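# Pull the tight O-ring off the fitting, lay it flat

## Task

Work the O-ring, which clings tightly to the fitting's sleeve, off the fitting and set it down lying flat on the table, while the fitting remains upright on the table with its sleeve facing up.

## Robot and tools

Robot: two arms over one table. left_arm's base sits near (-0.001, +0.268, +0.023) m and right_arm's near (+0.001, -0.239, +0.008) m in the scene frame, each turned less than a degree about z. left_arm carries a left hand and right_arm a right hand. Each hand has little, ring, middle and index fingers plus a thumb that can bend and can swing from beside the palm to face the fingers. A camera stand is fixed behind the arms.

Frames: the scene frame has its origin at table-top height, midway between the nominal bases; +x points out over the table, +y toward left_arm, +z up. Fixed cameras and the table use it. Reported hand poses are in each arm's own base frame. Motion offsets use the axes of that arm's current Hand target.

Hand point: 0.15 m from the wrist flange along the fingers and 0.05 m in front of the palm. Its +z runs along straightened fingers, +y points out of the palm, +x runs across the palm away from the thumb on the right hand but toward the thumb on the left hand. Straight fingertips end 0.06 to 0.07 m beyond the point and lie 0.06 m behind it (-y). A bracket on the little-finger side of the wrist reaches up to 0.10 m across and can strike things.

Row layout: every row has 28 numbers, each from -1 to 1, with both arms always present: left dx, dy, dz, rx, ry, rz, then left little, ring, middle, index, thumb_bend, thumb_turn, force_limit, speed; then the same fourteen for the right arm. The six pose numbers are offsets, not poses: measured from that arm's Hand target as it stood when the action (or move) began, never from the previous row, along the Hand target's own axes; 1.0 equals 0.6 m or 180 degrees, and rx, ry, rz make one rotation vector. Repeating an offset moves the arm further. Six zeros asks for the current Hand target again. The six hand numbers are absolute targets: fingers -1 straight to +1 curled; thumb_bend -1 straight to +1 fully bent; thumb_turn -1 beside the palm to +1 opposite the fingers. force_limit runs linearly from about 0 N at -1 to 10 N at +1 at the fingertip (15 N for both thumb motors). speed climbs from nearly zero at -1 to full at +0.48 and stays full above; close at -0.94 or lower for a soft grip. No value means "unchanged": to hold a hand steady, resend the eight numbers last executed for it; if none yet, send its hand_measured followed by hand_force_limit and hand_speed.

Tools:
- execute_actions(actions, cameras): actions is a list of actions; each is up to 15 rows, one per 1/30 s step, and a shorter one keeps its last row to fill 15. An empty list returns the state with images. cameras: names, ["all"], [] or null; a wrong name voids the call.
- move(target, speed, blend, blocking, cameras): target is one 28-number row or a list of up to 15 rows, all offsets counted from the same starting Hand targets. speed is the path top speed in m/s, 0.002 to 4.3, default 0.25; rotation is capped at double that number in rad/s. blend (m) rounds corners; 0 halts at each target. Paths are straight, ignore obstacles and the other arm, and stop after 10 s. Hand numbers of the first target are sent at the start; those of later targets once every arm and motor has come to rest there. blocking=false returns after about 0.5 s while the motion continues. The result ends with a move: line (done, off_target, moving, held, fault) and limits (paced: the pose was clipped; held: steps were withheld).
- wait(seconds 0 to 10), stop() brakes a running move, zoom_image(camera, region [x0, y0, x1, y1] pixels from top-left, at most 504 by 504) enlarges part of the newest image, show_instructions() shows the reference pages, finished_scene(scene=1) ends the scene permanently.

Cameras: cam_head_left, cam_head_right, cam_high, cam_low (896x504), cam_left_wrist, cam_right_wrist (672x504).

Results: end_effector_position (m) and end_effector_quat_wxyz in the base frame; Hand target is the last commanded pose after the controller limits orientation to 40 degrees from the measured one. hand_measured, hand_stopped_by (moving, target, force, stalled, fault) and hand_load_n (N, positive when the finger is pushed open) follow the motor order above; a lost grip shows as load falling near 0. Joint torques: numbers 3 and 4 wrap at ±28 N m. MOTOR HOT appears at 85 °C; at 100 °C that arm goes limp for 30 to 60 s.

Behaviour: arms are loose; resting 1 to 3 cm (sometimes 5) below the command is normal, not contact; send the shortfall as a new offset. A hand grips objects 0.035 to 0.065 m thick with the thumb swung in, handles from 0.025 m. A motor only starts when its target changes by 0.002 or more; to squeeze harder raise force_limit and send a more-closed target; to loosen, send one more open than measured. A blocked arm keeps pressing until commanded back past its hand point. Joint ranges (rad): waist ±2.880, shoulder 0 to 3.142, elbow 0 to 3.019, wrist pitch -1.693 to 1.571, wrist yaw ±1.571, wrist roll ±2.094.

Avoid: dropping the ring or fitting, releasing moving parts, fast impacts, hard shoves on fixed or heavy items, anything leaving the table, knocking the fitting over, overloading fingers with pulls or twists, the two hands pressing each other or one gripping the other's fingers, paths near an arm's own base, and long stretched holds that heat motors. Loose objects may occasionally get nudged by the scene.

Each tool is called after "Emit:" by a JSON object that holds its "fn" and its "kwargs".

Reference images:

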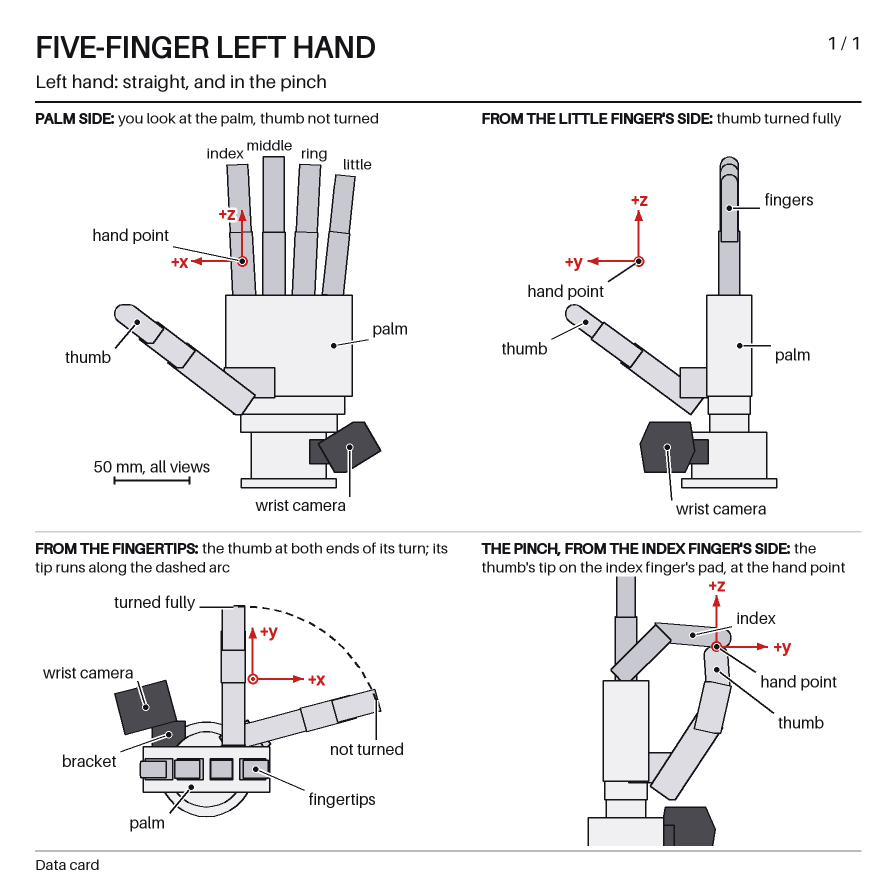

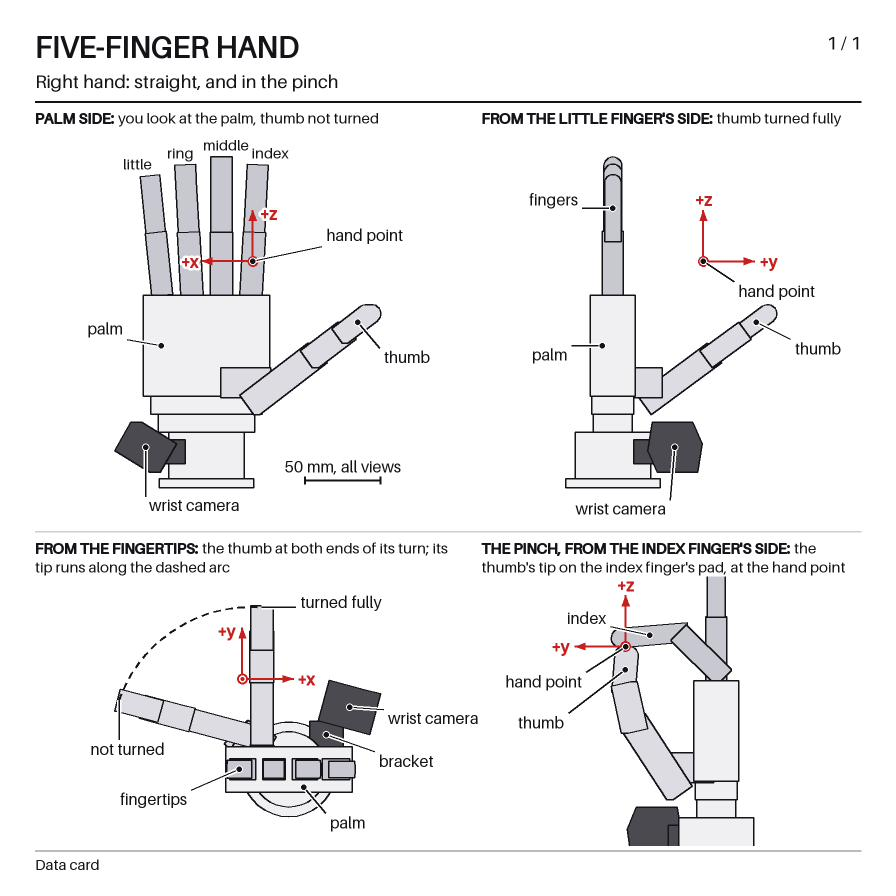

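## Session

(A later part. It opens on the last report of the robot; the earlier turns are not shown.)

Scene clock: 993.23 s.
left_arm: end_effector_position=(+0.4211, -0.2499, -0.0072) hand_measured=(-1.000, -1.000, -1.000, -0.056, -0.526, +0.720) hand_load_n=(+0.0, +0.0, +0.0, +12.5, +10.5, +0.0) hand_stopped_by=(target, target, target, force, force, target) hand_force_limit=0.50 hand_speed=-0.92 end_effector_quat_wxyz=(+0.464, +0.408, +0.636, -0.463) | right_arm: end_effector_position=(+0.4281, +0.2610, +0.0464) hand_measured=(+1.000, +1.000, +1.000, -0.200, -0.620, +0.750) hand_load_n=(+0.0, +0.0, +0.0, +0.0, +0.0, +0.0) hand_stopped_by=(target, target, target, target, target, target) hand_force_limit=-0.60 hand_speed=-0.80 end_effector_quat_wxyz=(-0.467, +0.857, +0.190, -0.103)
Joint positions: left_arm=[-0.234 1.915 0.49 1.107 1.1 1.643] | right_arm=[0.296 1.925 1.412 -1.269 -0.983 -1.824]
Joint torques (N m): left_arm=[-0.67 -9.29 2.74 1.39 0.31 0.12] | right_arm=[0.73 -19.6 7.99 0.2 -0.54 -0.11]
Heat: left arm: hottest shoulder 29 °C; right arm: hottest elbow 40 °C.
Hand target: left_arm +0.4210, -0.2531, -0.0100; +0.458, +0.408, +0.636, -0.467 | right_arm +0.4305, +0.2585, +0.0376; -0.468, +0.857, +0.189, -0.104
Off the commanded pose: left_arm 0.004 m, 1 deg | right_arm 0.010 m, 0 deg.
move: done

Emit:
{"fn": "move", "kwargs": {"target": [0,0,0,0,0,0,-1,-1,-1,0.21,-0.21,0.72,0.5,-0.92,-0.00035,0.00881,0.00477,0,0,0,1,1,1,-0.2,-0.62,0.75,-0.6,-0.8], "speed": 0.02, "cameras": ["cam_low","cam_left_wrist","cam_right_wrist"]}}

Emit:
{"fn": "zoom_image", "kwargs": {"camera": "cam_left_wrist", "region": [240, 190, 380, 330]}}

Emit:
{"fn": "zoom_image", "kwargs": {"camera": "cam_right_wrist", "region": [310, 180, 470, 340]}}

Scene clock: 996.57 s.
left_arm: end_effector_position=(+0.4211, -0.2499, -0.0072) hand_measured=(-1.000, -1.000, -1.000, -0.056, -0.526, +0.720) hand_load_n=(-0.5, +0.0, +0.0, +13.0, +11.0, +0.0) hand_stopped_by=(target, target, target, force, force, target) hand_force_limit=0.50 hand_speed=-0.92 end_effector_quat_wxyz=(+0.464, +0.408, +0.636, -0.463) | right_arm: end_effector_position=(+0.4277, +0.2609, +0.0404) hand_measured=(+1.000, +1.000, +1.000, -0.200, -0.620, +0.750) hand_load_n=(+0.0, +0.0, +0.0, +0.0, +0.0, +0.0) hand_stopped_by=(target, target, target, target, target, target) hand_force_limit=-0.60 hand_speed=-0.80 end_effector_quat_wxyz=(-0.467, +0.857, +0.190, -0.104)
Joint positions: left_arm=[-0.234 1.915 0.49 1.107 1.1 1.643] | right_arm=[0.296 1.933 1.406 -1.257 -0.983 -1.824]
Joint torques (N m): left_arm=[-0.62 -9.41 2.74 1.37 0.31 0.13] | right_arm=[0.73 -19.72 7.97 0.18 -0.55 -0.12]
Heat: left arm: hottest shoulder 29 °C; right arm: hottest elbow 39 °C.
Hand target: left_arm +0.4210, -0.2531, -0.0100; +0.458, +0.408, +0.636, -0.467 | right_arm +0.4305, +0.2580, +0.0316; -0.468, +0.857, +0.189, -0.104
Off the commanded pose: left_arm 0.004 m, 1 deg | right_arm 0.010 m, 0 deg.
move: done
Images, in order (width x height): cam_low 896x504, cam_left_wrist 672x504, cam_right_wrist 672x504.

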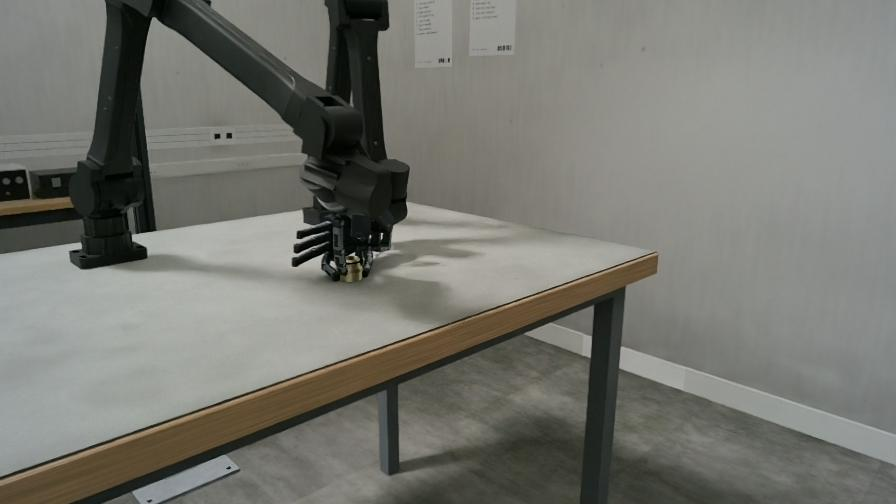

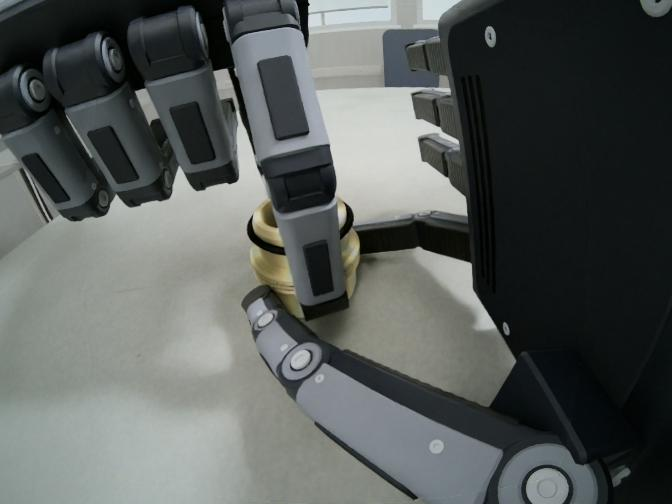

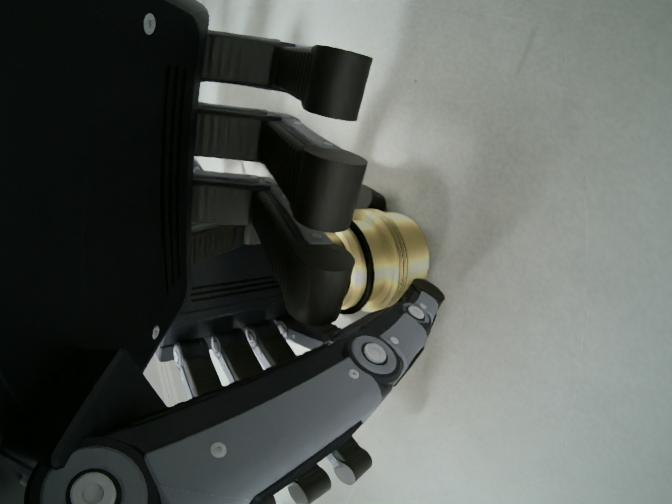

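Scaled by 3.600 from the camera's 672x504 image, which has a finer 960x720 frame.

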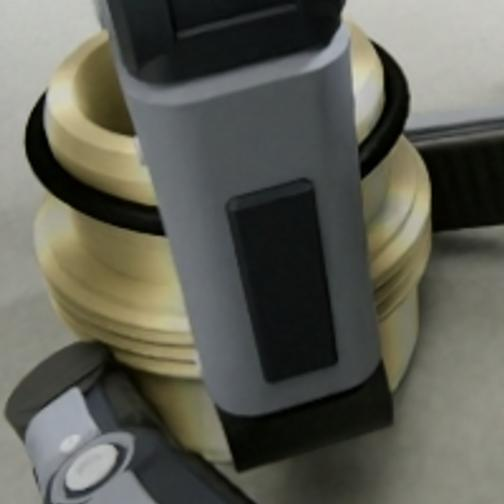

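Scaled by 3.150 from the camera's 672x504 image, which has a finer 960x720 frame.

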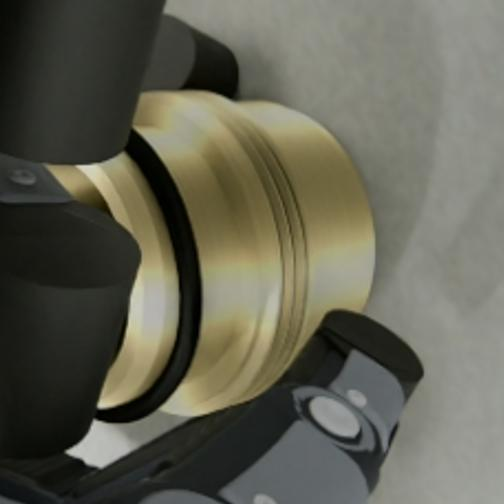

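Emit:
{"fn": "execute_actions", "kwargs": {"actions": [[[0,0,0,0,0,0,-1,-1,-1,0.21,-0.21,0.72,0.5,-0.92,0,0,0,0,0,0,1,1,1,0.1,-0.3,0.75,-0.7,-0.88]],[[0,0,0,0,0,0,-1,-1,-1,0.21,-0.21,0.72,0.5,-0.92,0,0,0,0,0,0,1,1,1,0.1,-0.3,0.75,-0.7,-0.88]]], "cameras": ["cam_low","cam_left_wrist","cam_right_wrist"]}}

Emit:
{"fn": "zoom_image", "kwargs": {"camera": "cam_left_wrist", "region": [240, 190, 380, 330]}}

Emit:
{"fn": "zoom_image", "kwargs": {"camera": "cam_right_wrist", "region": [310, 180, 470, 340]}}

Scene clock: 1003.20 s.
left_arm: end_effector_position=(+0.4210, -0.2499, -0.0073) hand_measured=(-1.000, -1.000, -1.000, -0.056, -0.526, +0.720) hand_load_n=(+0.0, +0.0, +0.0, +13.0, +11.0, +0.5) hand_stopped_by=(target, target, target, force, force, target) hand_force_limit=0.50 hand_speed=-0.92 end_effector_quat_wxyz=(+0.463, +0.408, +0.636, -0.463) | right_arm: end_effector_position=(+0.4269, +0.2620, +0.0403) hand_measured=(+1.000, +1.000, +1.000, -0.112, -0.490, +0.750) hand_load_n=(+0.0, +0.0, +0.0, +2.0, +2.0, +0.0) hand_stopped_by=(target, target, target, force, force, target) hand_force_limit=-0.70 hand_speed=-0.88 end_effector_quat_wxyz=(-0.466, +0.857, +0.191, -0.104)
Joint positions: left_arm=[-0.234 1.915 0.49 1.107 1.1 1.641] | right_arm=[0.299 1.933 1.406 -1.257 -0.982 -1.824]
Joint torques (N m): left_arm=[-0.67 -9.35 2.77 1.37 0.32 0.12] | right_arm=[0.62 -19.78 7.97 0.21 -0.64 -0.12]
Heat: left arm: hottest shoulder 29 °C; right arm: hottest elbow 39 °C.
Hand target: left_arm +0.4210, -0.2531, -0.0100; +0.458, +0.408, +0.636, -0.467 | right_arm +0.4305, +0.2580, +0.0316; -0.468, +0.857, +0.189, -0.104
Off the commanded pose: left_arm 0.004 m, 1 deg | right_arm 0.010 m, 0 deg.
Step readings (end_effector_position of left_arm | right_arm):
0: (+0.4211, -0.2499, -0.0072) | (+0.4277, +0.2609, +0.0404)
1: (+0.4211, -0.2499, -0.0072) | (+0.4277, +0.2609, +0.0404)
2: (+0.4211, -0.2499, -0.0072) | (+0.4277, +0.2609, +0.0404)
4: (+0.4211, -0.2499, -0.0072) | (+0.4277, +0.2609, +0.0404)
8: (+0.4211, -0.2499, -0.0072) | (+0.4277, +0.2609, +0.0404)
15: (+0.4209, -0.2499, -0.0078) | (+0.4269, +0.2622, +0.0404)
16: (+0.4210, -0.2499, -0.0073) | (+0.4273, +0.2616, +0.0404)
17: (+0.4210, -0.2499, -0.0073) | (+0.4273, +0.2616, +0.0404)
19: (+0.4210, -0.2499, -0.0073) | (+0.4269, +0.2622, +0.0404)
23: (+0.4210, -0.2499, -0.0073) | (+0.4269, +0.2620, +0.0403)
30: (+0.4210, -0.2499, -0.0073) | (+0.4269, +0.2620, +0.0403)
Images, in order (width x height): cam_low 896x504, cam_left_wrist 672x504, cam_right_wrist 672x504.

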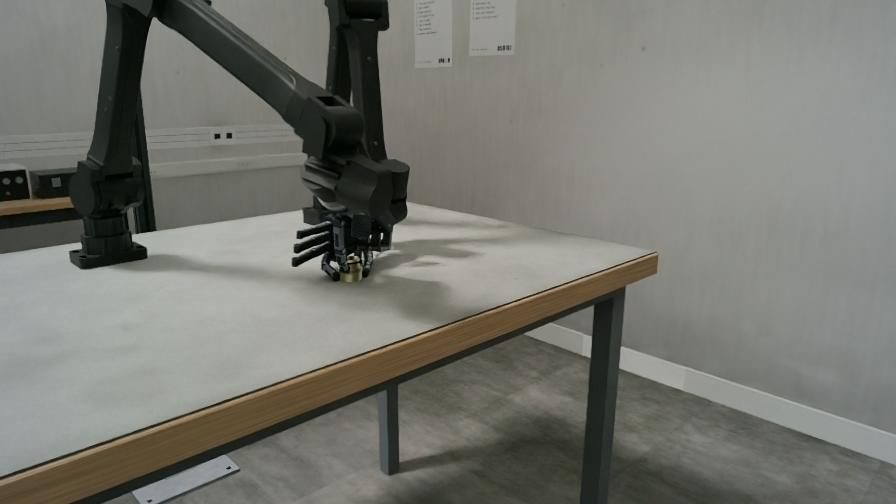

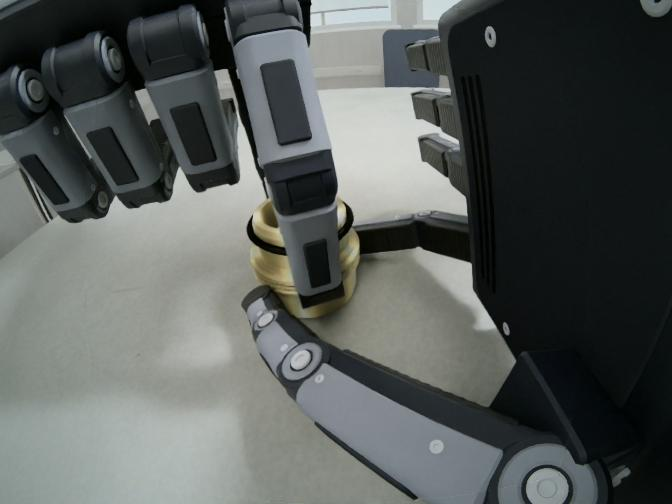

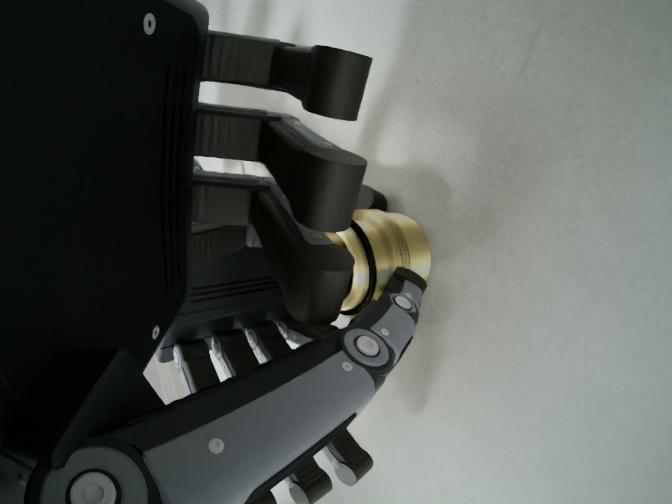

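Scaled by 3.600 from the camera's 672x504 image, which has a finer 960x720 frame.

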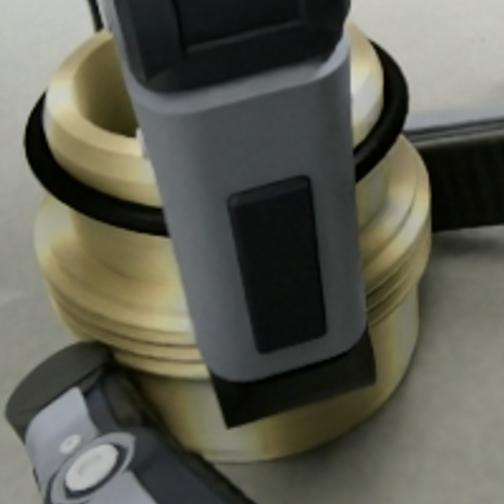

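Scaled by 3.150 from the camera's 672x504 image, which has a finer 960x720 frame.

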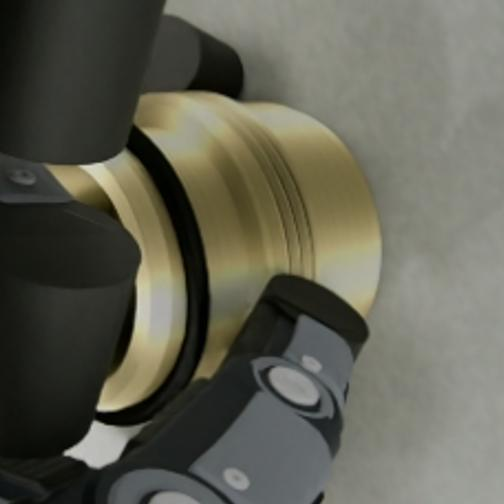

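Emit:
{"fn": "execute_actions", "kwargs": {"actions": [[[0,0,0,0,0,0,-1,-1,-1,0.21,-0.21,0.72,0.5,-0.92,0,0,0,0,0,0,1,1,1,-0.2,-0.62,0.75,-0.6,-0.7]]]}}

Emit:
{"fn": "move", "kwargs": {"target": [[0,0,0,0,0,0,-1,-1,-1,0.21,-0.21,0.72,0.5,-0.92,0.00448,-0.04243,-0.02758,0,0,0,1,1,1,-0.2,-0.62,0.75,-0.6,-0.7],[0,0,0,0,0,0,-1,-1,-1,0.21,-0.21,0.72,0.5,-0.92,0,-0.0084,-0.0054,0,0,0,1,1,1,-0.2,-0.62,0.75,-0.6,-0.7]], "speed": 0.03}}

Scene clock: 1011.17 s.
left_arm: end_effector_position=(+0.4210, -0.2499, -0.0073) hand_measured=(-1.000, -1.000, -1.000, -0.056, -0.526, +0.720) hand_load_n=(+0.0, +0.0, +0.0, +13.0, +11.0, +0.0) hand_stopped_by=(target, target, target, force, force, target) hand_force_limit=0.50 hand_speed=-0.92 end_effector_quat_wxyz=(+0.463, +0.408, +0.636, -0.463) | right_arm: end_effector_position=(+0.4273, +0.2613, +0.0403) hand_measured=(+1.000, +1.000, +1.000, -0.200, -0.620, +0.750) hand_load_n=(+0.0, +0.5, +0.0, +0.0, +0.0, +0.0) hand_stopped_by=(target, target, target, target, target, target) hand_force_limit=-0.60 hand_speed=-0.70 end_effector_quat_wxyz=(-0.466, +0.857, +0.190, -0.104)
Joint positions: left_arm=[-0.234 1.915 0.49 1.107 1.1 1.641] | right_arm=[0.298 1.933 1.406 -1.257 -0.982 -1.824]
Joint torques (N m): left_arm=[-0.56 -9.41 2.74 1.39 0.3 0.12] | right_arm=[0.62 -19.78 7.98 0.18 -0.63 -0.12]
Heat: left arm: hottest shoulder 29 °C; right arm: hottest elbow 38 °C.
Hand target: left_arm +0.4210, -0.2531, -0.0100; +0.458, +0.408, +0.636, -0.467 | right_arm +0.4305, +0.2580, +0.0316; -0.468, +0.857, +0.189, -0.104
Off the commanded pose: left_arm 0.004 m, 1 deg | right_arm 0.010 m, 0 deg.
Step readings (end_effector_position of left_arm | right_arm):
0: (+0.4210, -0.2499, -0.0073) | (+0.4269, +0.2620, +0.0403)
1: (+0.4210, -0.2499, -0.0073) | (+0.4269, +0.2620, +0.0403)
2: (+0.4210, -0.2499, -0.0073) | (+0.4269, +0.2620, +0.0403)
4: (+0.4210, -0.2499, -0.0073) | (+0.4273, +0.2613, +0.0403)
8: (+0.4210, -0.2499, -0.0073) | (+0.4273, +0.2613, +0.0403)
15: (+0.4210, -0.2499, -0.0073) | (+0.4273, +0.2613, +0.0403)

Scene clock: 1013.87 s.
left_arm: end_effector_position=(+0.4210, -0.2499, -0.0073) hand_measured=(-1.000, -1.000, -1.000, -0.056, -0.526, +0.720) hand_load_n=(+0.0, +0.0, +0.0, +12.5, +11.0, +0.0) hand_stopped_by=(target, target, target, force, force, target) hand_force_limit=0.50 hand_speed=-0.92 end_effector_quat_wxyz=(+0.463, +0.408, +0.636, -0.463) | right_arm: end_effector_position=(+0.4243, +0.2604, +0.0412) hand_measured=(+1.000, +1.000, +1.000, -0.200, -0.620, +0.750) hand_load_n=(+0.0, +0.0, +0.0, +0.0, +0.0, -0.5) hand_stopped_by=(target, target, target, target, target, target) hand_force_limit=-0.60 hand_speed=-0.70 end_effector_quat_wxyz=(-0.466, +0.858, +0.187, -0.110)
Joint positions: left_arm=[-0.234 1.915 0.49 1.107 1.1 1.641] | right_arm=[0.298 1.933 1.406 -1.27 -0.982 -1.824]
Joint torques (N m): left_arm=[-0.62 -9.47 2.76 1.42 0.3 0.12] | right_arm=[0.73 -20.31 8.47 0.17 -0.63 -0.12]
Heat: left arm: hottest shoulder 29 °C; right arm: hottest elbow 38 °C.
Hand target: left_arm +0.4210, -0.2531, -0.0100; +0.458, +0.408, +0.636, -0.467 | right_arm +0.4305, +0.2580, +0.0376; -0.468, +0.857, +0.189, -0.104
Off the commanded pose: left_arm 0.004 m, 1 deg | right_arm 0.008 m, 1 deg.
move: done

Emit:
{"fn": "move", "kwargs": {"target": [0,0,0,0,0,0,-1,-1,-1,0.21,-0.21,0.72,0.5,-0.92,0.00448,-0.0373,-0.0243,0,0,0,1,1,1,-0.2,-0.62,0.75,-0.6,-0.7], "speed": 0.05}}

Scene clock: 1016.77 s.
left_arm: end_effector_position=(+0.4210, -0.2499, -0.0073) hand_measured=(-1.000, -1.000, -1.000, -0.056, -0.526, +0.720) hand_load_n=(+0.0, +0.0, +0.0, +12.5, +10.5, +0.0) hand_stopped_by=(target, target, target, force, force, target) hand_force_limit=0.50 hand_speed=-0.92 end_effector_quat_wxyz=(+0.463, +0.408, +0.636, -0.463) | right_arm: end_effector_position=(+0.4164, +0.2580, +0.0460) hand_measured=(+1.000, +1.000, +1.000, -0.200, -0.620, +0.750) hand_load_n=(+0.0, +0.0, +0.0, +0.0, +0.0, +0.0) hand_stopped_by=(target, target, target, target, target, target) hand_force_limit=-0.60 hand_speed=-0.70 end_effector_quat_wxyz=(-0.465, +0.858, +0.179, -0.125)
Joint positions: left_arm=[-0.234 1.915 0.49 1.107 1.1 1.641] | right_arm=[0.298 1.928 1.406 -1.309 -0.982 -1.824]
Joint torques (N m): left_arm=[-0.56 -9.35 2.76 1.37 0.31 0.12] | right_arm=[0.67 -22.3 11.66 -0.92 -0.62 -0.11]
Heat: left arm: hottest shoulder 29 °C; right arm: hottest elbow 38 °C.
Hand target: left_arm +0.4210, -0.2531, -0.0100; +0.458, +0.408, +0.636, -0.467 | right_arm +0.4330, +0.2590, +0.0643; -0.468, +0.857, +0.189, -0.104
Off the commanded pose: left_arm 0.004 m, 1 deg | right_arm 0.025 m, 3 deg.
move: off_target (right_arm)

Emit:
{"fn": "move", "kwargs": {"target": [0,0,0,0,0,0,-1,-1,-1,0.21,-0.21,0.72,0.5,-0.92,0.01208,-0.00816,-0.01193,0,0,0,1,1,1,-0.2,-0.62,0.75,-0.6,-0.7], "speed": 0.03}}

Scene clock: 1020.57 s.
left_arm: end_effector_position=(+0.4210, -0.2499, -0.0073) hand_measured=(-1.000, -1.000, -1.000, -0.056, -0.526, +0.720) hand_load_n=(+0.0, +0.0, +0.0, +12.5, +11.0, +0.0) hand_stopped_by=(target, target, target, force, force, target) hand_force_limit=0.50 hand_speed=-0.92 end_effector_quat_wxyz=(+0.463, +0.408, +0.636, -0.463) | right_arm: end_effector_position=(+0.4218, +0.2596, +0.0569) hand_measured=(+1.000, +1.000, +1.000, -0.200, -0.620, +0.750) hand_load_n=(+0.0, +0.0, +0.0, +0.0, +0.0, +0.0) hand_stopped_by=(target, target, target, target, target, target) hand_force_limit=-0.60 hand_speed=-0.70 end_effector_quat_wxyz=(-0.465, +0.858, +0.179, -0.126)
Joint positions: left_arm=[-0.234 1.915 0.49 1.107 1.1 1.641] | right_arm=[0.298 1.928 1.438 -1.342 -0.982 -1.824]
Joint torques (N m): left_arm=[-0.67 -9.41 2.77 1.4 0.31 0.11] | right_arm=[0.26 -21.77 12.29 -0.92 -0.57 -0.16]
Heat: left arm: hottest shoulder 29 °C; right arm: hottest elbow 38 °C.
Hand target: left_arm +0.4210, -0.2531, -0.0100; +0.458, +0.408, +0.636, -0.467 | right_arm +0.4410, +0.2590, +0.0723; -0.468, +0.857, +0.189, -0.104
Off the commanded pose: left_arm 0.004 m, 1 deg | right_arm 0.025 m, 3 deg.
move: off_target (right_arm)

Emit:
{"fn": "move", "kwargs": {"target": [0,0,0,0,0,0,-1,-1,-1,0.21,-0.21,0.72,0.5,-0.92,-0.01622,0.04162,0.03465,0,0,0,1,1,1,-0.2,-0.62,0.75,-0.6,-0.7], "speed": 0.03}}

Scene clock: 1023.87 s.
left_arm: end_effector_position=(+0.4210, -0.2499, -0.0073) hand_measured=(-1.000, -1.000, -1.000, -0.056, -0.526, +0.720) hand_load_n=(+0.0, +0.0, +0.0, +13.0, +10.5, +0.0) hand_stopped_by=(target, target, target, force, force, target) hand_force_limit=0.50 hand_speed=-0.92 end_effector_quat_wxyz=(+0.463, +0.408, +0.636, -0.463) | right_arm: end_effector_position=(+0.4274, +0.2613, +0.0460) hand_measured=(+1.000, +1.000, +1.000, -0.200, -0.620, +0.750) hand_load_n=(+0.0, +0.0, +0.0, +0.0, +0.0, +0.0) hand_stopped_by=(target, target, target, target, target, target) hand_force_limit=-0.60 hand_speed=-0.70 end_effector_quat_wxyz=(-0.466, +0.858, +0.189, -0.106)
Joint positions: left_arm=[-0.234 1.915 0.49 1.107 1.1 1.641] | right_arm=[0.298 1.928 1.415 -1.275 -0.982 -1.824]
Joint torques (N m): left_arm=[-0.67 -9.41 2.74 1.39 0.31 0.12] | right_arm=[0.79 -20.37 7.99 0.2 -0.64 -0.11]
Heat: left arm: hottest shoulder 29 °C; right arm: hottest elbow 38 °C.
Hand target: left_arm +0.4210, -0.2531, -0.0100; +0.458, +0.408, +0.636, -0.467 | right_arm +0.4305, +0.2585, +0.0400; -0.468, +0.857, +0.189, -0.104
Off the commanded pose: left_arm 0.004 m, 1 deg | right_arm 0.007 m, 0 deg.
move: done

Emit:
{"fn": "execute_actions", "kwargs": {"actions": [[[0,0,0,0,0,0,-1,-1,-1,0.21,-0.21,0.72,0.5,-0.92,0,0,0,0,0,0,1,1,1,0.1,-0.3,0.75,-0.7,-0.88]],[[0,0,0,0,0,0,-1,-1,-1,0.21,-0.21,0.72,0.5,-0.92,0,0,0,0,0,0,1,1,1,0.1,-0.3,0.75,-0.7,-0.88]]], "cameras": ["cam_low","cam_left_wrist","cam_right_wrist"]}}

Emit:
{"fn": "zoom_image", "kwargs": {"camera": "cam_left_wrist", "region": [240, 190, 380, 330]}}

Emit:
{"fn": "zoom_image", "kwargs": {"camera": "cam_right_wrist", "region": [310, 180, 470, 340]}}

Emit:
{"fn": "zoom_image", "kwargs": {"camera": "cam_low", "region": [325, 245, 375, 285]}}

Scene clock: 1027.10 s.
left_arm: end_effector_position=(+0.4211, -0.2499, -0.0072) hand_measured=(-1.000, -1.000, -1.000, -0.056, -0.526, +0.720) hand_load_n=(+0.0, +0.0, -0.5, +13.0, +10.5, +0.0) hand_stopped_by=(target, target, target, force, force, target) hand_force_limit=0.50 hand_speed=-0.92 end_effector_quat_wxyz=(+0.464, +0.408, +0.636, -0.463) | right_arm: end_effector_position=(+0.4270, +0.2617, +0.0458) hand_measured=(+1.000, +1.000, +1.000, -0.090, -0.486, +0.750) hand_load_n=(+0.0, +0.0, +0.0, +2.5, +3.0, +0.5) hand_stopped_by=(target, target, target, force, force, target) hand_force_limit=-0.70 hand_speed=-0.88 end_effector_quat_wxyz=(-0.466, +0.858, +0.190, -0.107)
Joint positions: left_arm=[-0.234 1.915 0.49 1.107 1.1 1.643] | right_arm=[0.299 1.928 1.415 -1.275 -0.98 -1.824]
Joint torques (N m): left_arm=[-0.56 -9.35 2.76 1.4 0.31 0.12] | right_arm=[0.67 -20.25 7.97 0.2 -0.67 -0.11]
Heat: left arm: hottest shoulder 29 °C; right arm: hottest elbow 39 °C.
Hand target: left_arm +0.4210, -0.2531, -0.0100; +0.458, +0.408, +0.636, -0.467 | right_arm +0.4305, +0.2585, +0.0400; -0.468, +0.857, +0.189, -0.104
Off the commanded pose: left_arm 0.004 m, 1 deg | right_arm 0.008 m, 0 deg.
Step readings (end_effector_position of left_arm | right_arm):
0: (+0.4210, -0.2499, -0.0073) | (+0.4274, +0.2613, +0.0460)
1: (+0.4210, -0.2499, -0.0073) | (+0.4274, +0.2613, +0.0460)
2: (+0.4210, -0.2499, -0.0073) | (+0.4274, +0.2613, +0.0460)
4: (+0.4210, -0.2499, -0.0073) | (+0.4274, +0.2613, +0.0460)
8: (+0.4210, -0.2499, -0.0073) | (+0.4274, +0.2613, +0.0460)
15: (+0.4210, -0.2499, -0.0073) | (+0.4265, +0.2626, +0.0460)
16: (+0.4210, -0.2499, -0.0073) | (+0.4269, +0.2620, +0.0460)
17: (+0.4209, -0.2499, -0.0078) | (+0.4269, +0.2620, +0.0460)
19: (+0.4209, -0.2499, -0.0079) | (+0.4269, +0.2620, +0.0460)
23: (+0.4210, -0.2499, -0.0073) | (+0.4269, +0.2620, +0.0460)
30: (+0.4211, -0.2499, -0.0072) | (+0.4270, +0.2617, +0.0458)
Images, in order (width x height): cam_low 896x504, cam_left_wrist 672x504, cam_right_wrist 672x504.

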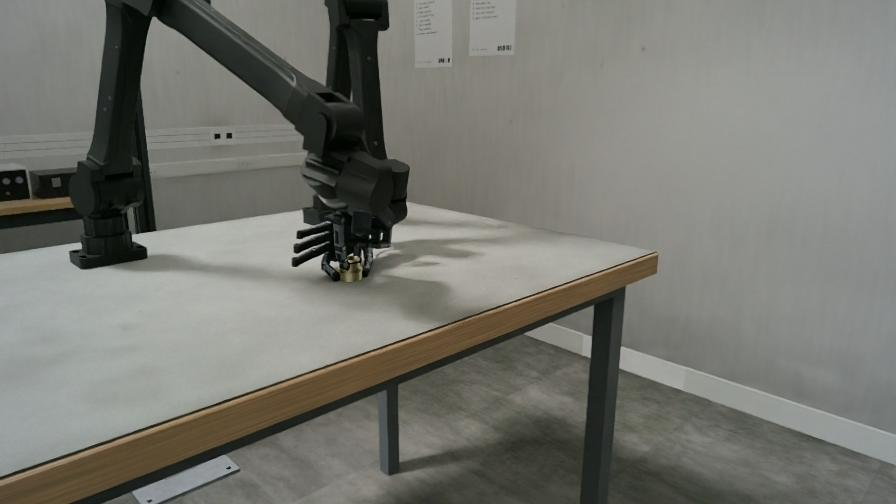

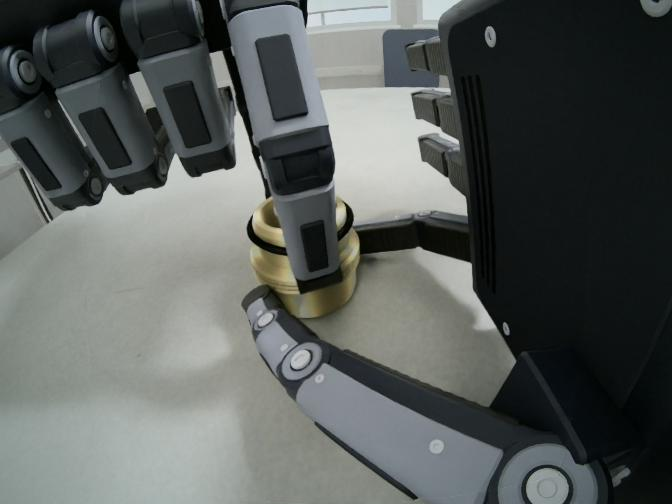

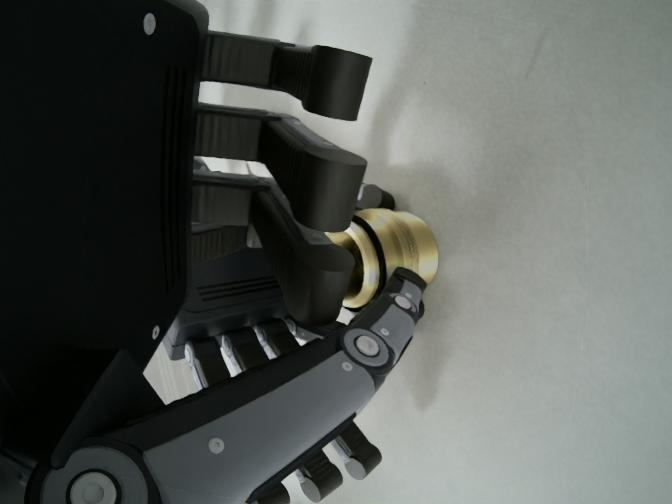

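Scaled by 3.600 from the camera's 672x504 image, which has a finer 960x720 frame.

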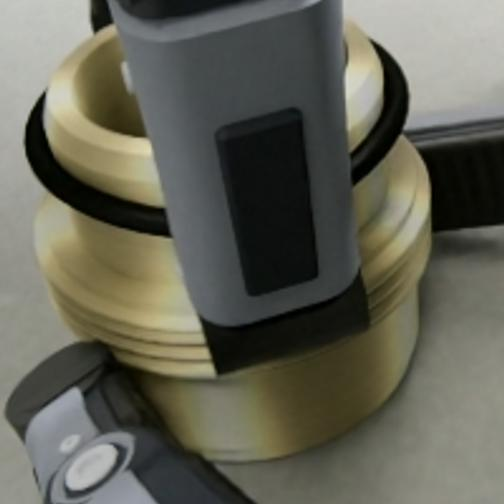

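Scaled by 3.150 from the camera's 672x504 image, which has a finer 960x720 frame.

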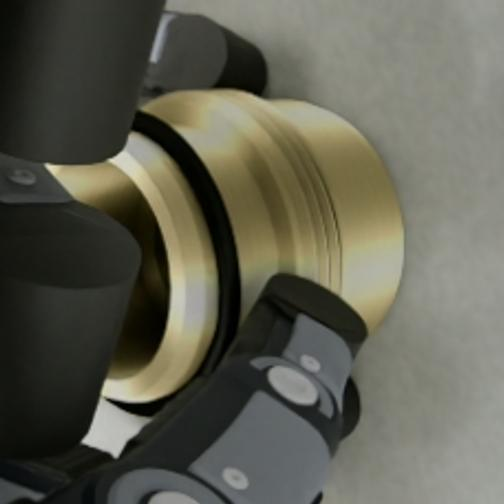

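Scaled by 10.080.

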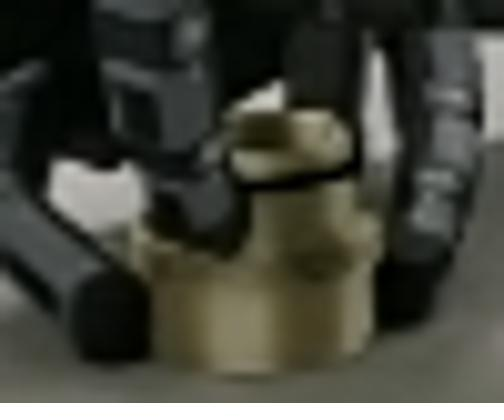

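Emit:
{"fn": "execute_actions", "kwargs": {"actions": [[[0,0,0,0,0,0,-1,-1,-1,0.21,-0.21,0.72,0.5,-0.92,0,0,0,0,0,0,1,1,1,0.2,-0.2,0.75,0.2,-0.9]],[[0,0,0,0,0,0,-1,-1,-1,0.21,-0.21,0.72,0.5,-0.92,0,0,0,0,0,0,1,1,1,0.2,-0.2,0.75,0.2,-0.9]]]}}

Scene clock: 1035.83 s.
left_arm: end_effector_position=(+0.4212, -0.2499, -0.0070) hand_measured=(-1.000, -1.000, -1.000, -0.056, -0.526, +0.720) hand_load_n=(+0.5, +0.0, +0.0, +13.0, +10.5, +0.0) hand_stopped_by=(target, target, target, force, force, target) hand_force_limit=0.50 hand_speed=-0.92 end_effector_quat_wxyz=(+0.464, +0.409, +0.635, -0.462) | right_arm: end_effector_position=(+0.4262, +0.2614, +0.0435) hand_measured=(+1.000, +1.000, +1.000, -0.074, -0.454, +0.750) hand_load_n=(+0.0, +0.0, +0.0, +8.0, +8.5, +0.5) hand_stopped_by=(target, target, target, force, force, target) hand_force_limit=0.20 hand_speed=-0.90 end_effector_quat_wxyz=(-0.466, +0.857, +0.193, -0.106)
Joint positions: left_arm=[-0.234 1.915 0.49 1.107 1.1 1.646] | right_arm=[0.299 1.93 1.411 -1.272 -0.98 -1.832]
Joint torques (N m): left_arm=[-0.56 -9.41 2.74 1.4 0.31 0.12] | right_arm=[0.79 -20.31 8.32 0.06 -0.71 -0.11]
Heat: left arm: hottest shoulder 29 °C; right arm: hottest elbow 39 °C.
Hand target: left_arm +0.4210, -0.2531, -0.0100; +0.458, +0.408, +0.636, -0.467 | right_arm +0.4305, +0.2585, +0.0400; -0.468, +0.857, +0.189, -0.104
Off the commanded pose: left_arm 0.004 m, 1 deg | right_arm 0.006 m, 1 deg.
Step readings (end_effector_position of left_arm | right_arm):
0: (+0.4211, -0.2499, -0.0072) | (+0.4270, +0.2617, +0.0458)
1: (+0.4211, -0.2499, -0.0072) | (+0.4270, +0.2617, +0.0458)
2: (+0.4211, -0.2499, -0.0072) | (+0.4270, +0.2617, +0.0458)
4: (+0.4211, -0.2499, -0.0071) | (+0.4264, +0.2615, +0.0454)
8: (+0.4212, -0.2499, -0.0070) | (+0.4259, +0.2621, +0.0442)
15: (+0.4212, -0.2499, -0.0070) | (+0.4262, +0.2614, +0.0435)
16: (+0.4212, -0.2499, -0.0070) | (+0.4262, +0.2614, +0.0435)
17: (+0.4212, -0.2499, -0.0070) | (+0.4262, +0.2614, +0.0435)
19: (+0.4212, -0.2499, -0.0070) | (+0.4262, +0.2614, +0.0435)
23: (+0.4212, -0.2499, -0.0070) | (+0.4262, +0.2614, +0.0435)
30: (+0.4212, -0.2499, -0.0070) | (+0.4262, +0.2614, +0.0435)

Emit:
{"fn": "execute_actions", "kwargs": {"actions": [], "cameras": ["cam_low","cam_left_wrist","cam_right_wrist"]}}

Emit:
{"fn": "zoom_image", "kwargs": {"camera": "cam_left_wrist", "region": [240, 190, 380, 330]}}

Emit:
{"fn": "zoom_image", "kwargs": {"camera": "cam_right_wrist", "region": [310, 180, 470, 340]}}

Scene clock: 1038.50 s.
left_arm: end_effector_position=(+0.4212, -0.2499, -0.0070) hand_measured=(-1.000, -1.000, -1.000, -0.056, -0.526, +0.720) hand_load_n=(+0.0, +0.0, +0.0, +13.0, +10.0, +0.0) hand_stopped_by=(target, target, target, force, force, target) hand_force_limit=0.50 hand_speed=-0.92 end_effector_quat_wxyz=(+0.464, +0.409, +0.635, -0.462) | right_arm: end_effector_position=(+0.4262, +0.2614, +0.0435) hand_measured=(+1.000, +1.000, +1.000, -0.074, -0.454, +0.750) hand_load_n=(+0.0, +0.0, +0.0, +8.0, +8.5, +0.5) hand_stopped_by=(target, target, target, force, force, target) hand_force_limit=0.20 hand_speed=-0.90 end_effector_quat_wxyz=(-0.466, +0.857, +0.193, -0.106)
Joint positions: left_arm=[-0.234 1.915 0.49 1.107 1.1 1.646] | right_arm=[0.299 1.93 1.411 -1.272 -0.98 -1.832]
Joint velocities: within noise
Joint torques (N m): left_arm=[-0.67 -9.41 2.76 1.37 0.31 0.11] | right_arm=[0.67 -20.37 8.29 0.08 -0.71 -0.1]
Motor temperatures (°C): left_arm=[23 29 25 28 26 22] | right_arm=[26 37 38 24 25 26]
Heat: left arm: hottest shoulder 29 °C; right arm: hottest elbow 38 °C.
Hand target: left_arm +0.4210, -0.2531, -0.0100; +0.458, +0.408, +0.636, -0.467 | right_arm +0.4305, +0.2585, +0.0400; -0.468, +0.857, +0.189, -0.104
Off the commanded pose: left_arm 0.004 m, 1 deg | right_arm 0.006 m, 1 deg.
Images, in order (width x height): cam_low 896x504, cam_left_wrist 672x504, cam_right_wrist 672x504.

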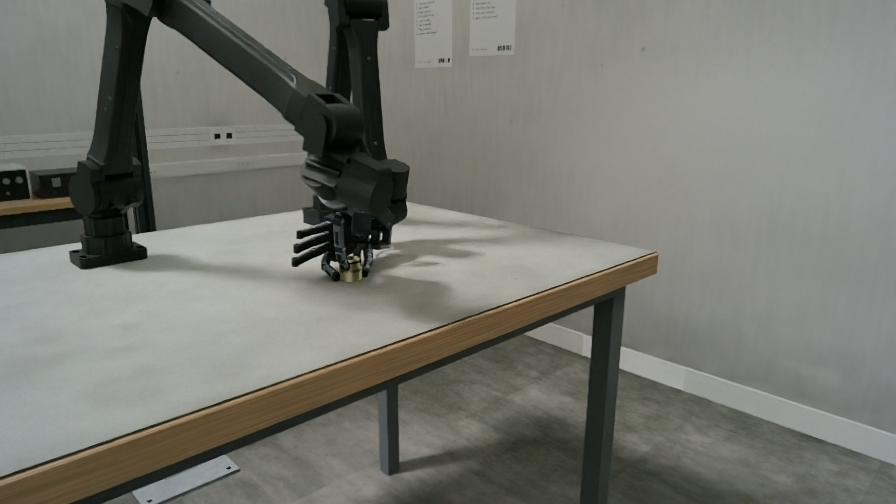

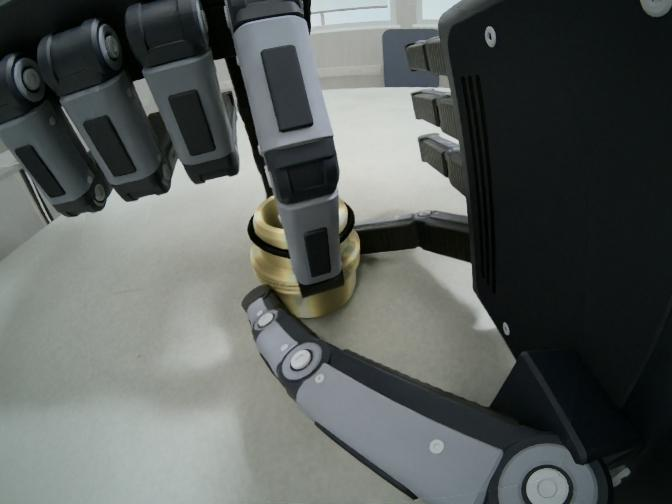

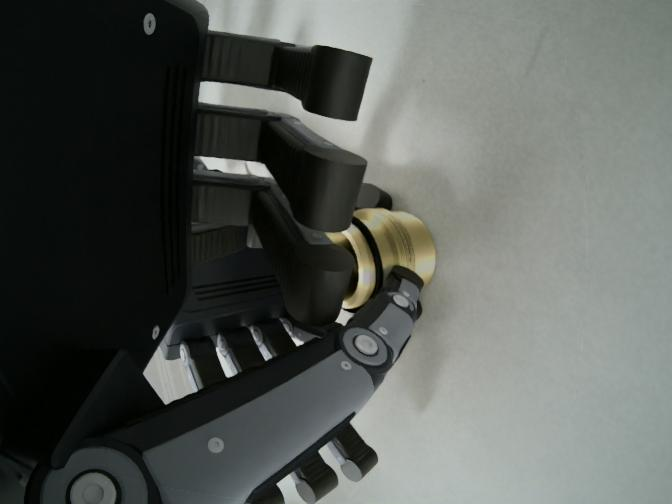

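Scaled by 3.600 from the camera's 672x504 image, which has a finer 960x720 frame.

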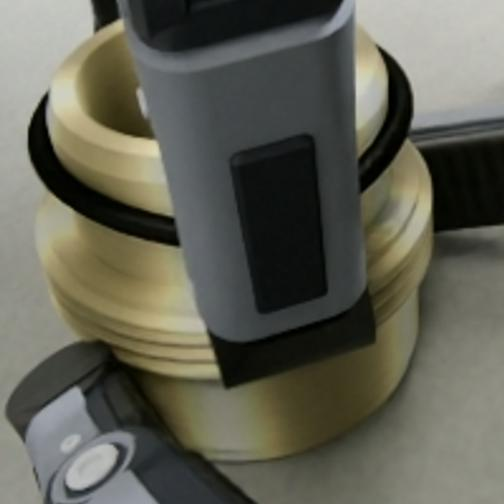

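Scaled by 3.150 from the camera's 672x504 image, which has a finer 960x720 frame.

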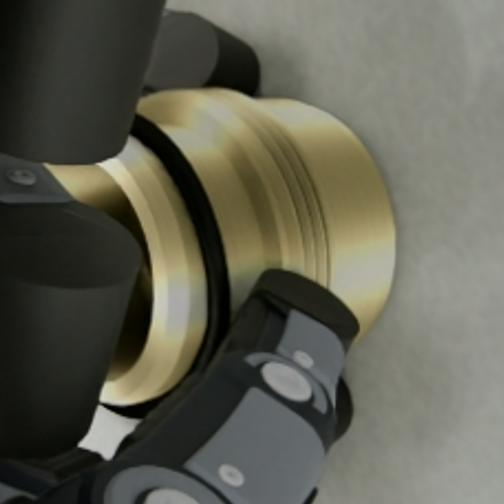

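Emit:
{"fn": "move", "kwargs": {"target": [0,0,0,0,0,0,-1,-1,-1,0.21,-0.21,0.72,0.5,-0.92,0.0045,-0.0205,-0.0135,0,0,0,1,1,1,0.2,-0.2,0.75,0.2,-0.9], "speed": 0.02}}

Scene clock: 1051.87 s.
left_arm: end_effector_position=(+0.4206, -0.2512, -0.0069) hand_measured=(-1.000, -1.000, -1.000, -0.056, -0.526, +0.720) hand_load_n=(+0.0, +0.0, +0.0, +13.0, +9.5, -1.0) hand_stopped_by=(target, target, target, force, force, target) hand_force_limit=0.50 hand_speed=-0.92 end_effector_quat_wxyz=(+0.464, +0.411, +0.634, -0.462) | right_arm: end_effector_position=(+0.4252, +0.2604, +0.0439) hand_measured=(+1.000, +1.000, +1.000, -0.074, -0.454, +0.750) hand_load_n=(+0.0, +0.0, +0.0, +8.0, +8.5, +0.5) hand_stopped_by=(target, target, target, force, force, target) hand_force_limit=0.20 hand_speed=-0.90 end_effector_quat_wxyz=(-0.466, +0.857, +0.191, -0.108)
Joint positions: left_arm=[-0.237 1.915 0.49 1.107 1.1 1.649] | right_arm=[0.298 1.93 1.411 -1.278 -0.98 -1.832]
Joint torques (N m): left_arm=[-0.62 -9.29 2.74 1.39 0.31 0.12] | right_arm=[0.67 -21.48 10.4 -1.16 -0.71 -0.09]
Heat: left arm: hottest shoulder 29 °C; right arm: hottest elbow 38 °C.
Hand target: left_arm +0.4210, -0.2531, -0.0100; +0.458, +0.408, +0.636, -0.467 | right_arm +0.4330, +0.2595, +0.0547; -0.468, +0.857, +0.189, -0.104
Off the commanded pose: left_arm 0.004 m, 1 deg | right_arm 0.013 m, 1 deg.
move: off_target (right_arm)

Emit:
{"fn": "move", "kwargs": {"target": [0,0,0,0,0,0,-1,-1,-1,0.21,-0.21,0.72,0.5,-0.92,0.00977,-0.01253,-0.01128,0,0,0,1,1,1,0.2,-0.2,0.75,0.2,-0.9], "speed": 0.02, "cameras": ["cam_low","cam_left_wrist","cam_right_wrist"]}}

Emit:
{"fn": "zoom_image", "kwargs": {"camera": "cam_left_wrist", "region": [240, 190, 380, 330]}}

Emit:
{"fn": "zoom_image", "kwargs": {"camera": "cam_right_wrist", "region": [310, 180, 470, 340]}}

Scene clock: 1054.90 s.
left_arm: end_effector_position=(+0.4188, -0.2523, -0.0064) hand_measured=(-1.000, -1.000, -1.000, -0.056, -0.526, +0.720) hand_load_n=(+0.0, +0.0, +0.0, +12.0, +8.0, -1.0) hand_stopped_by=(target, target, target, force, force, target) hand_force_limit=0.50 hand_speed=-0.92 end_effector_quat_wxyz=(+0.462, +0.413, +0.631, -0.466) | right_arm: end_effector_position=(+0.4212, +0.2604, +0.0472) hand_measured=(+1.000, +1.000, +1.000, -0.074, -0.454, +0.750) hand_load_n=(+0.0, +0.0, +0.0, +9.5, +10.0, +0.0) hand_stopped_by=(target, target, target, force, force, target) hand_force_limit=0.20 hand_speed=-0.90 end_effector_quat_wxyz=(-0.464, +0.858, +0.187, -0.118)
Joint positions: left_arm=[-0.237 1.915 0.49 1.107 1.111 1.649] | right_arm=[0.301 1.93 1.417 -1.304 -0.979 -1.832]
Joint torques (N m): left_arm=[-0.67 -9.35 2.74 1.37 0.22 0.12] | right_arm=[0.62 -21.3 12.71 -1.42 -0.74 -0.11]
Heat: left arm: hottest shoulder 29 °C; right arm: hottest elbow 38 °C.
Hand target: left_arm +0.4210, -0.2531, -0.0100; +0.458, +0.408, +0.636, -0.467 | right_arm +0.4390, +0.2605, +0.0647; -0.468, +0.857, +0.189, -0.104
Off the commanded pose: left_arm 0.004 m, 1 deg | right_arm 0.025 m, 2 deg.
move: off_target (right_arm)
Images, in order (width x height): cam_low 896x504, cam_left_wrist 672x504, cam_right_wrist 672x504.

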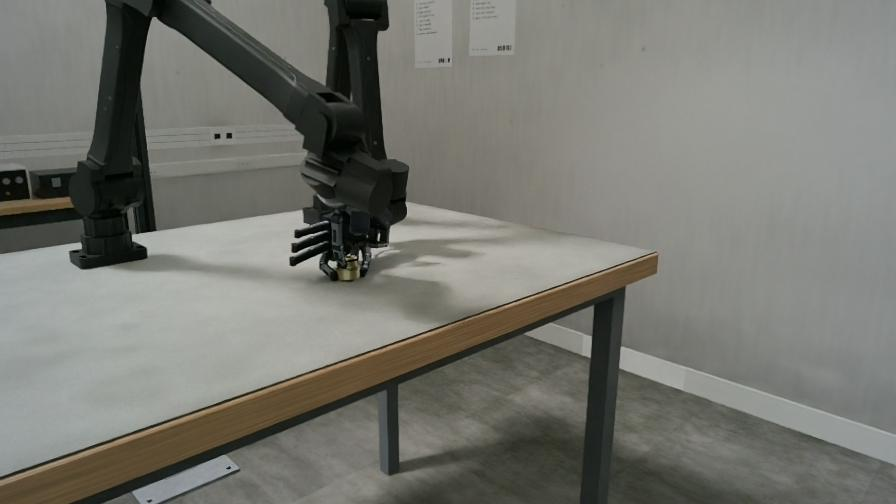

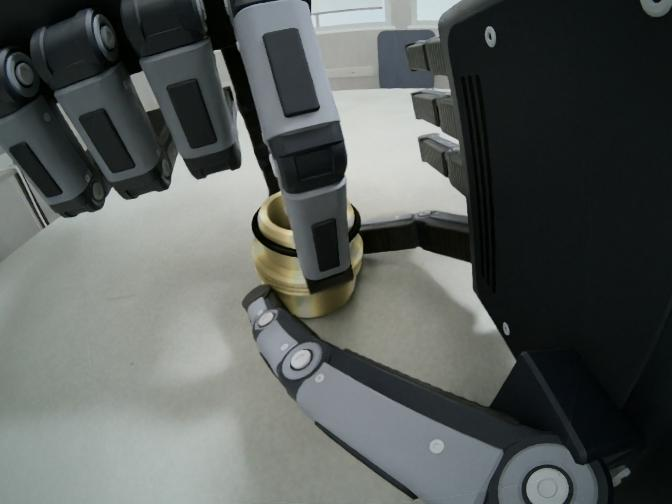

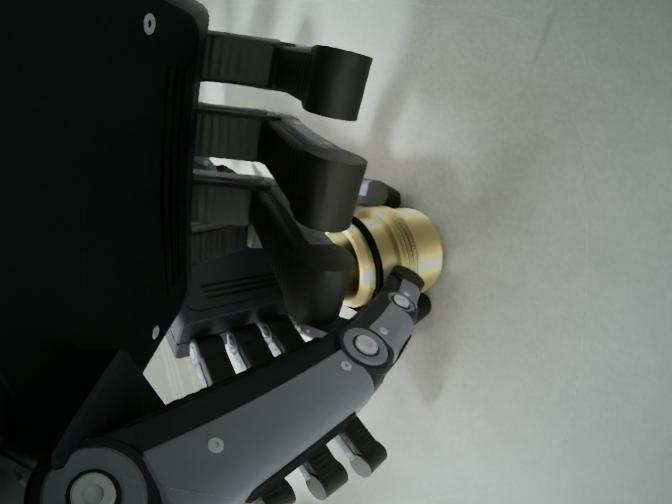

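Scaled by 3.600 from the camera's 672x504 image, which has a finer 960x720 frame.

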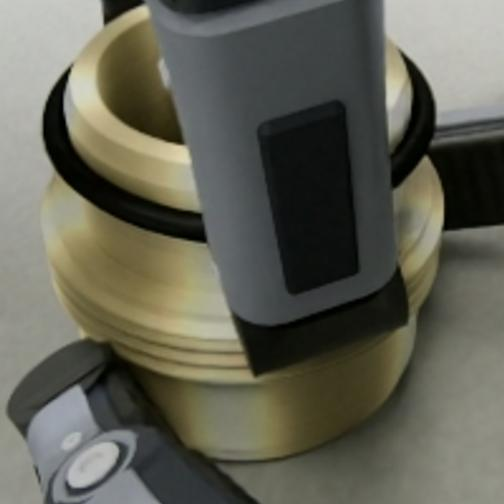

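Scaled by 3.150 from the camera's 672x504 image, which has a finer 960x720 frame.

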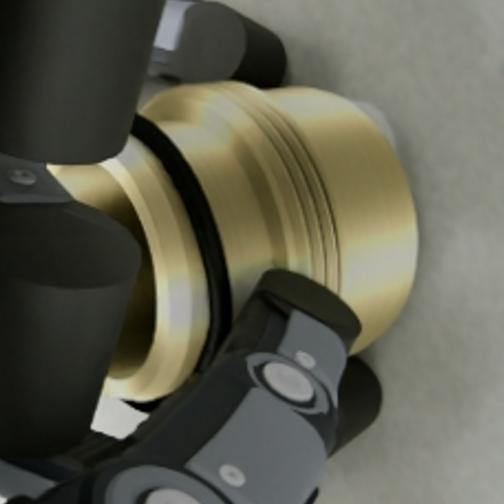

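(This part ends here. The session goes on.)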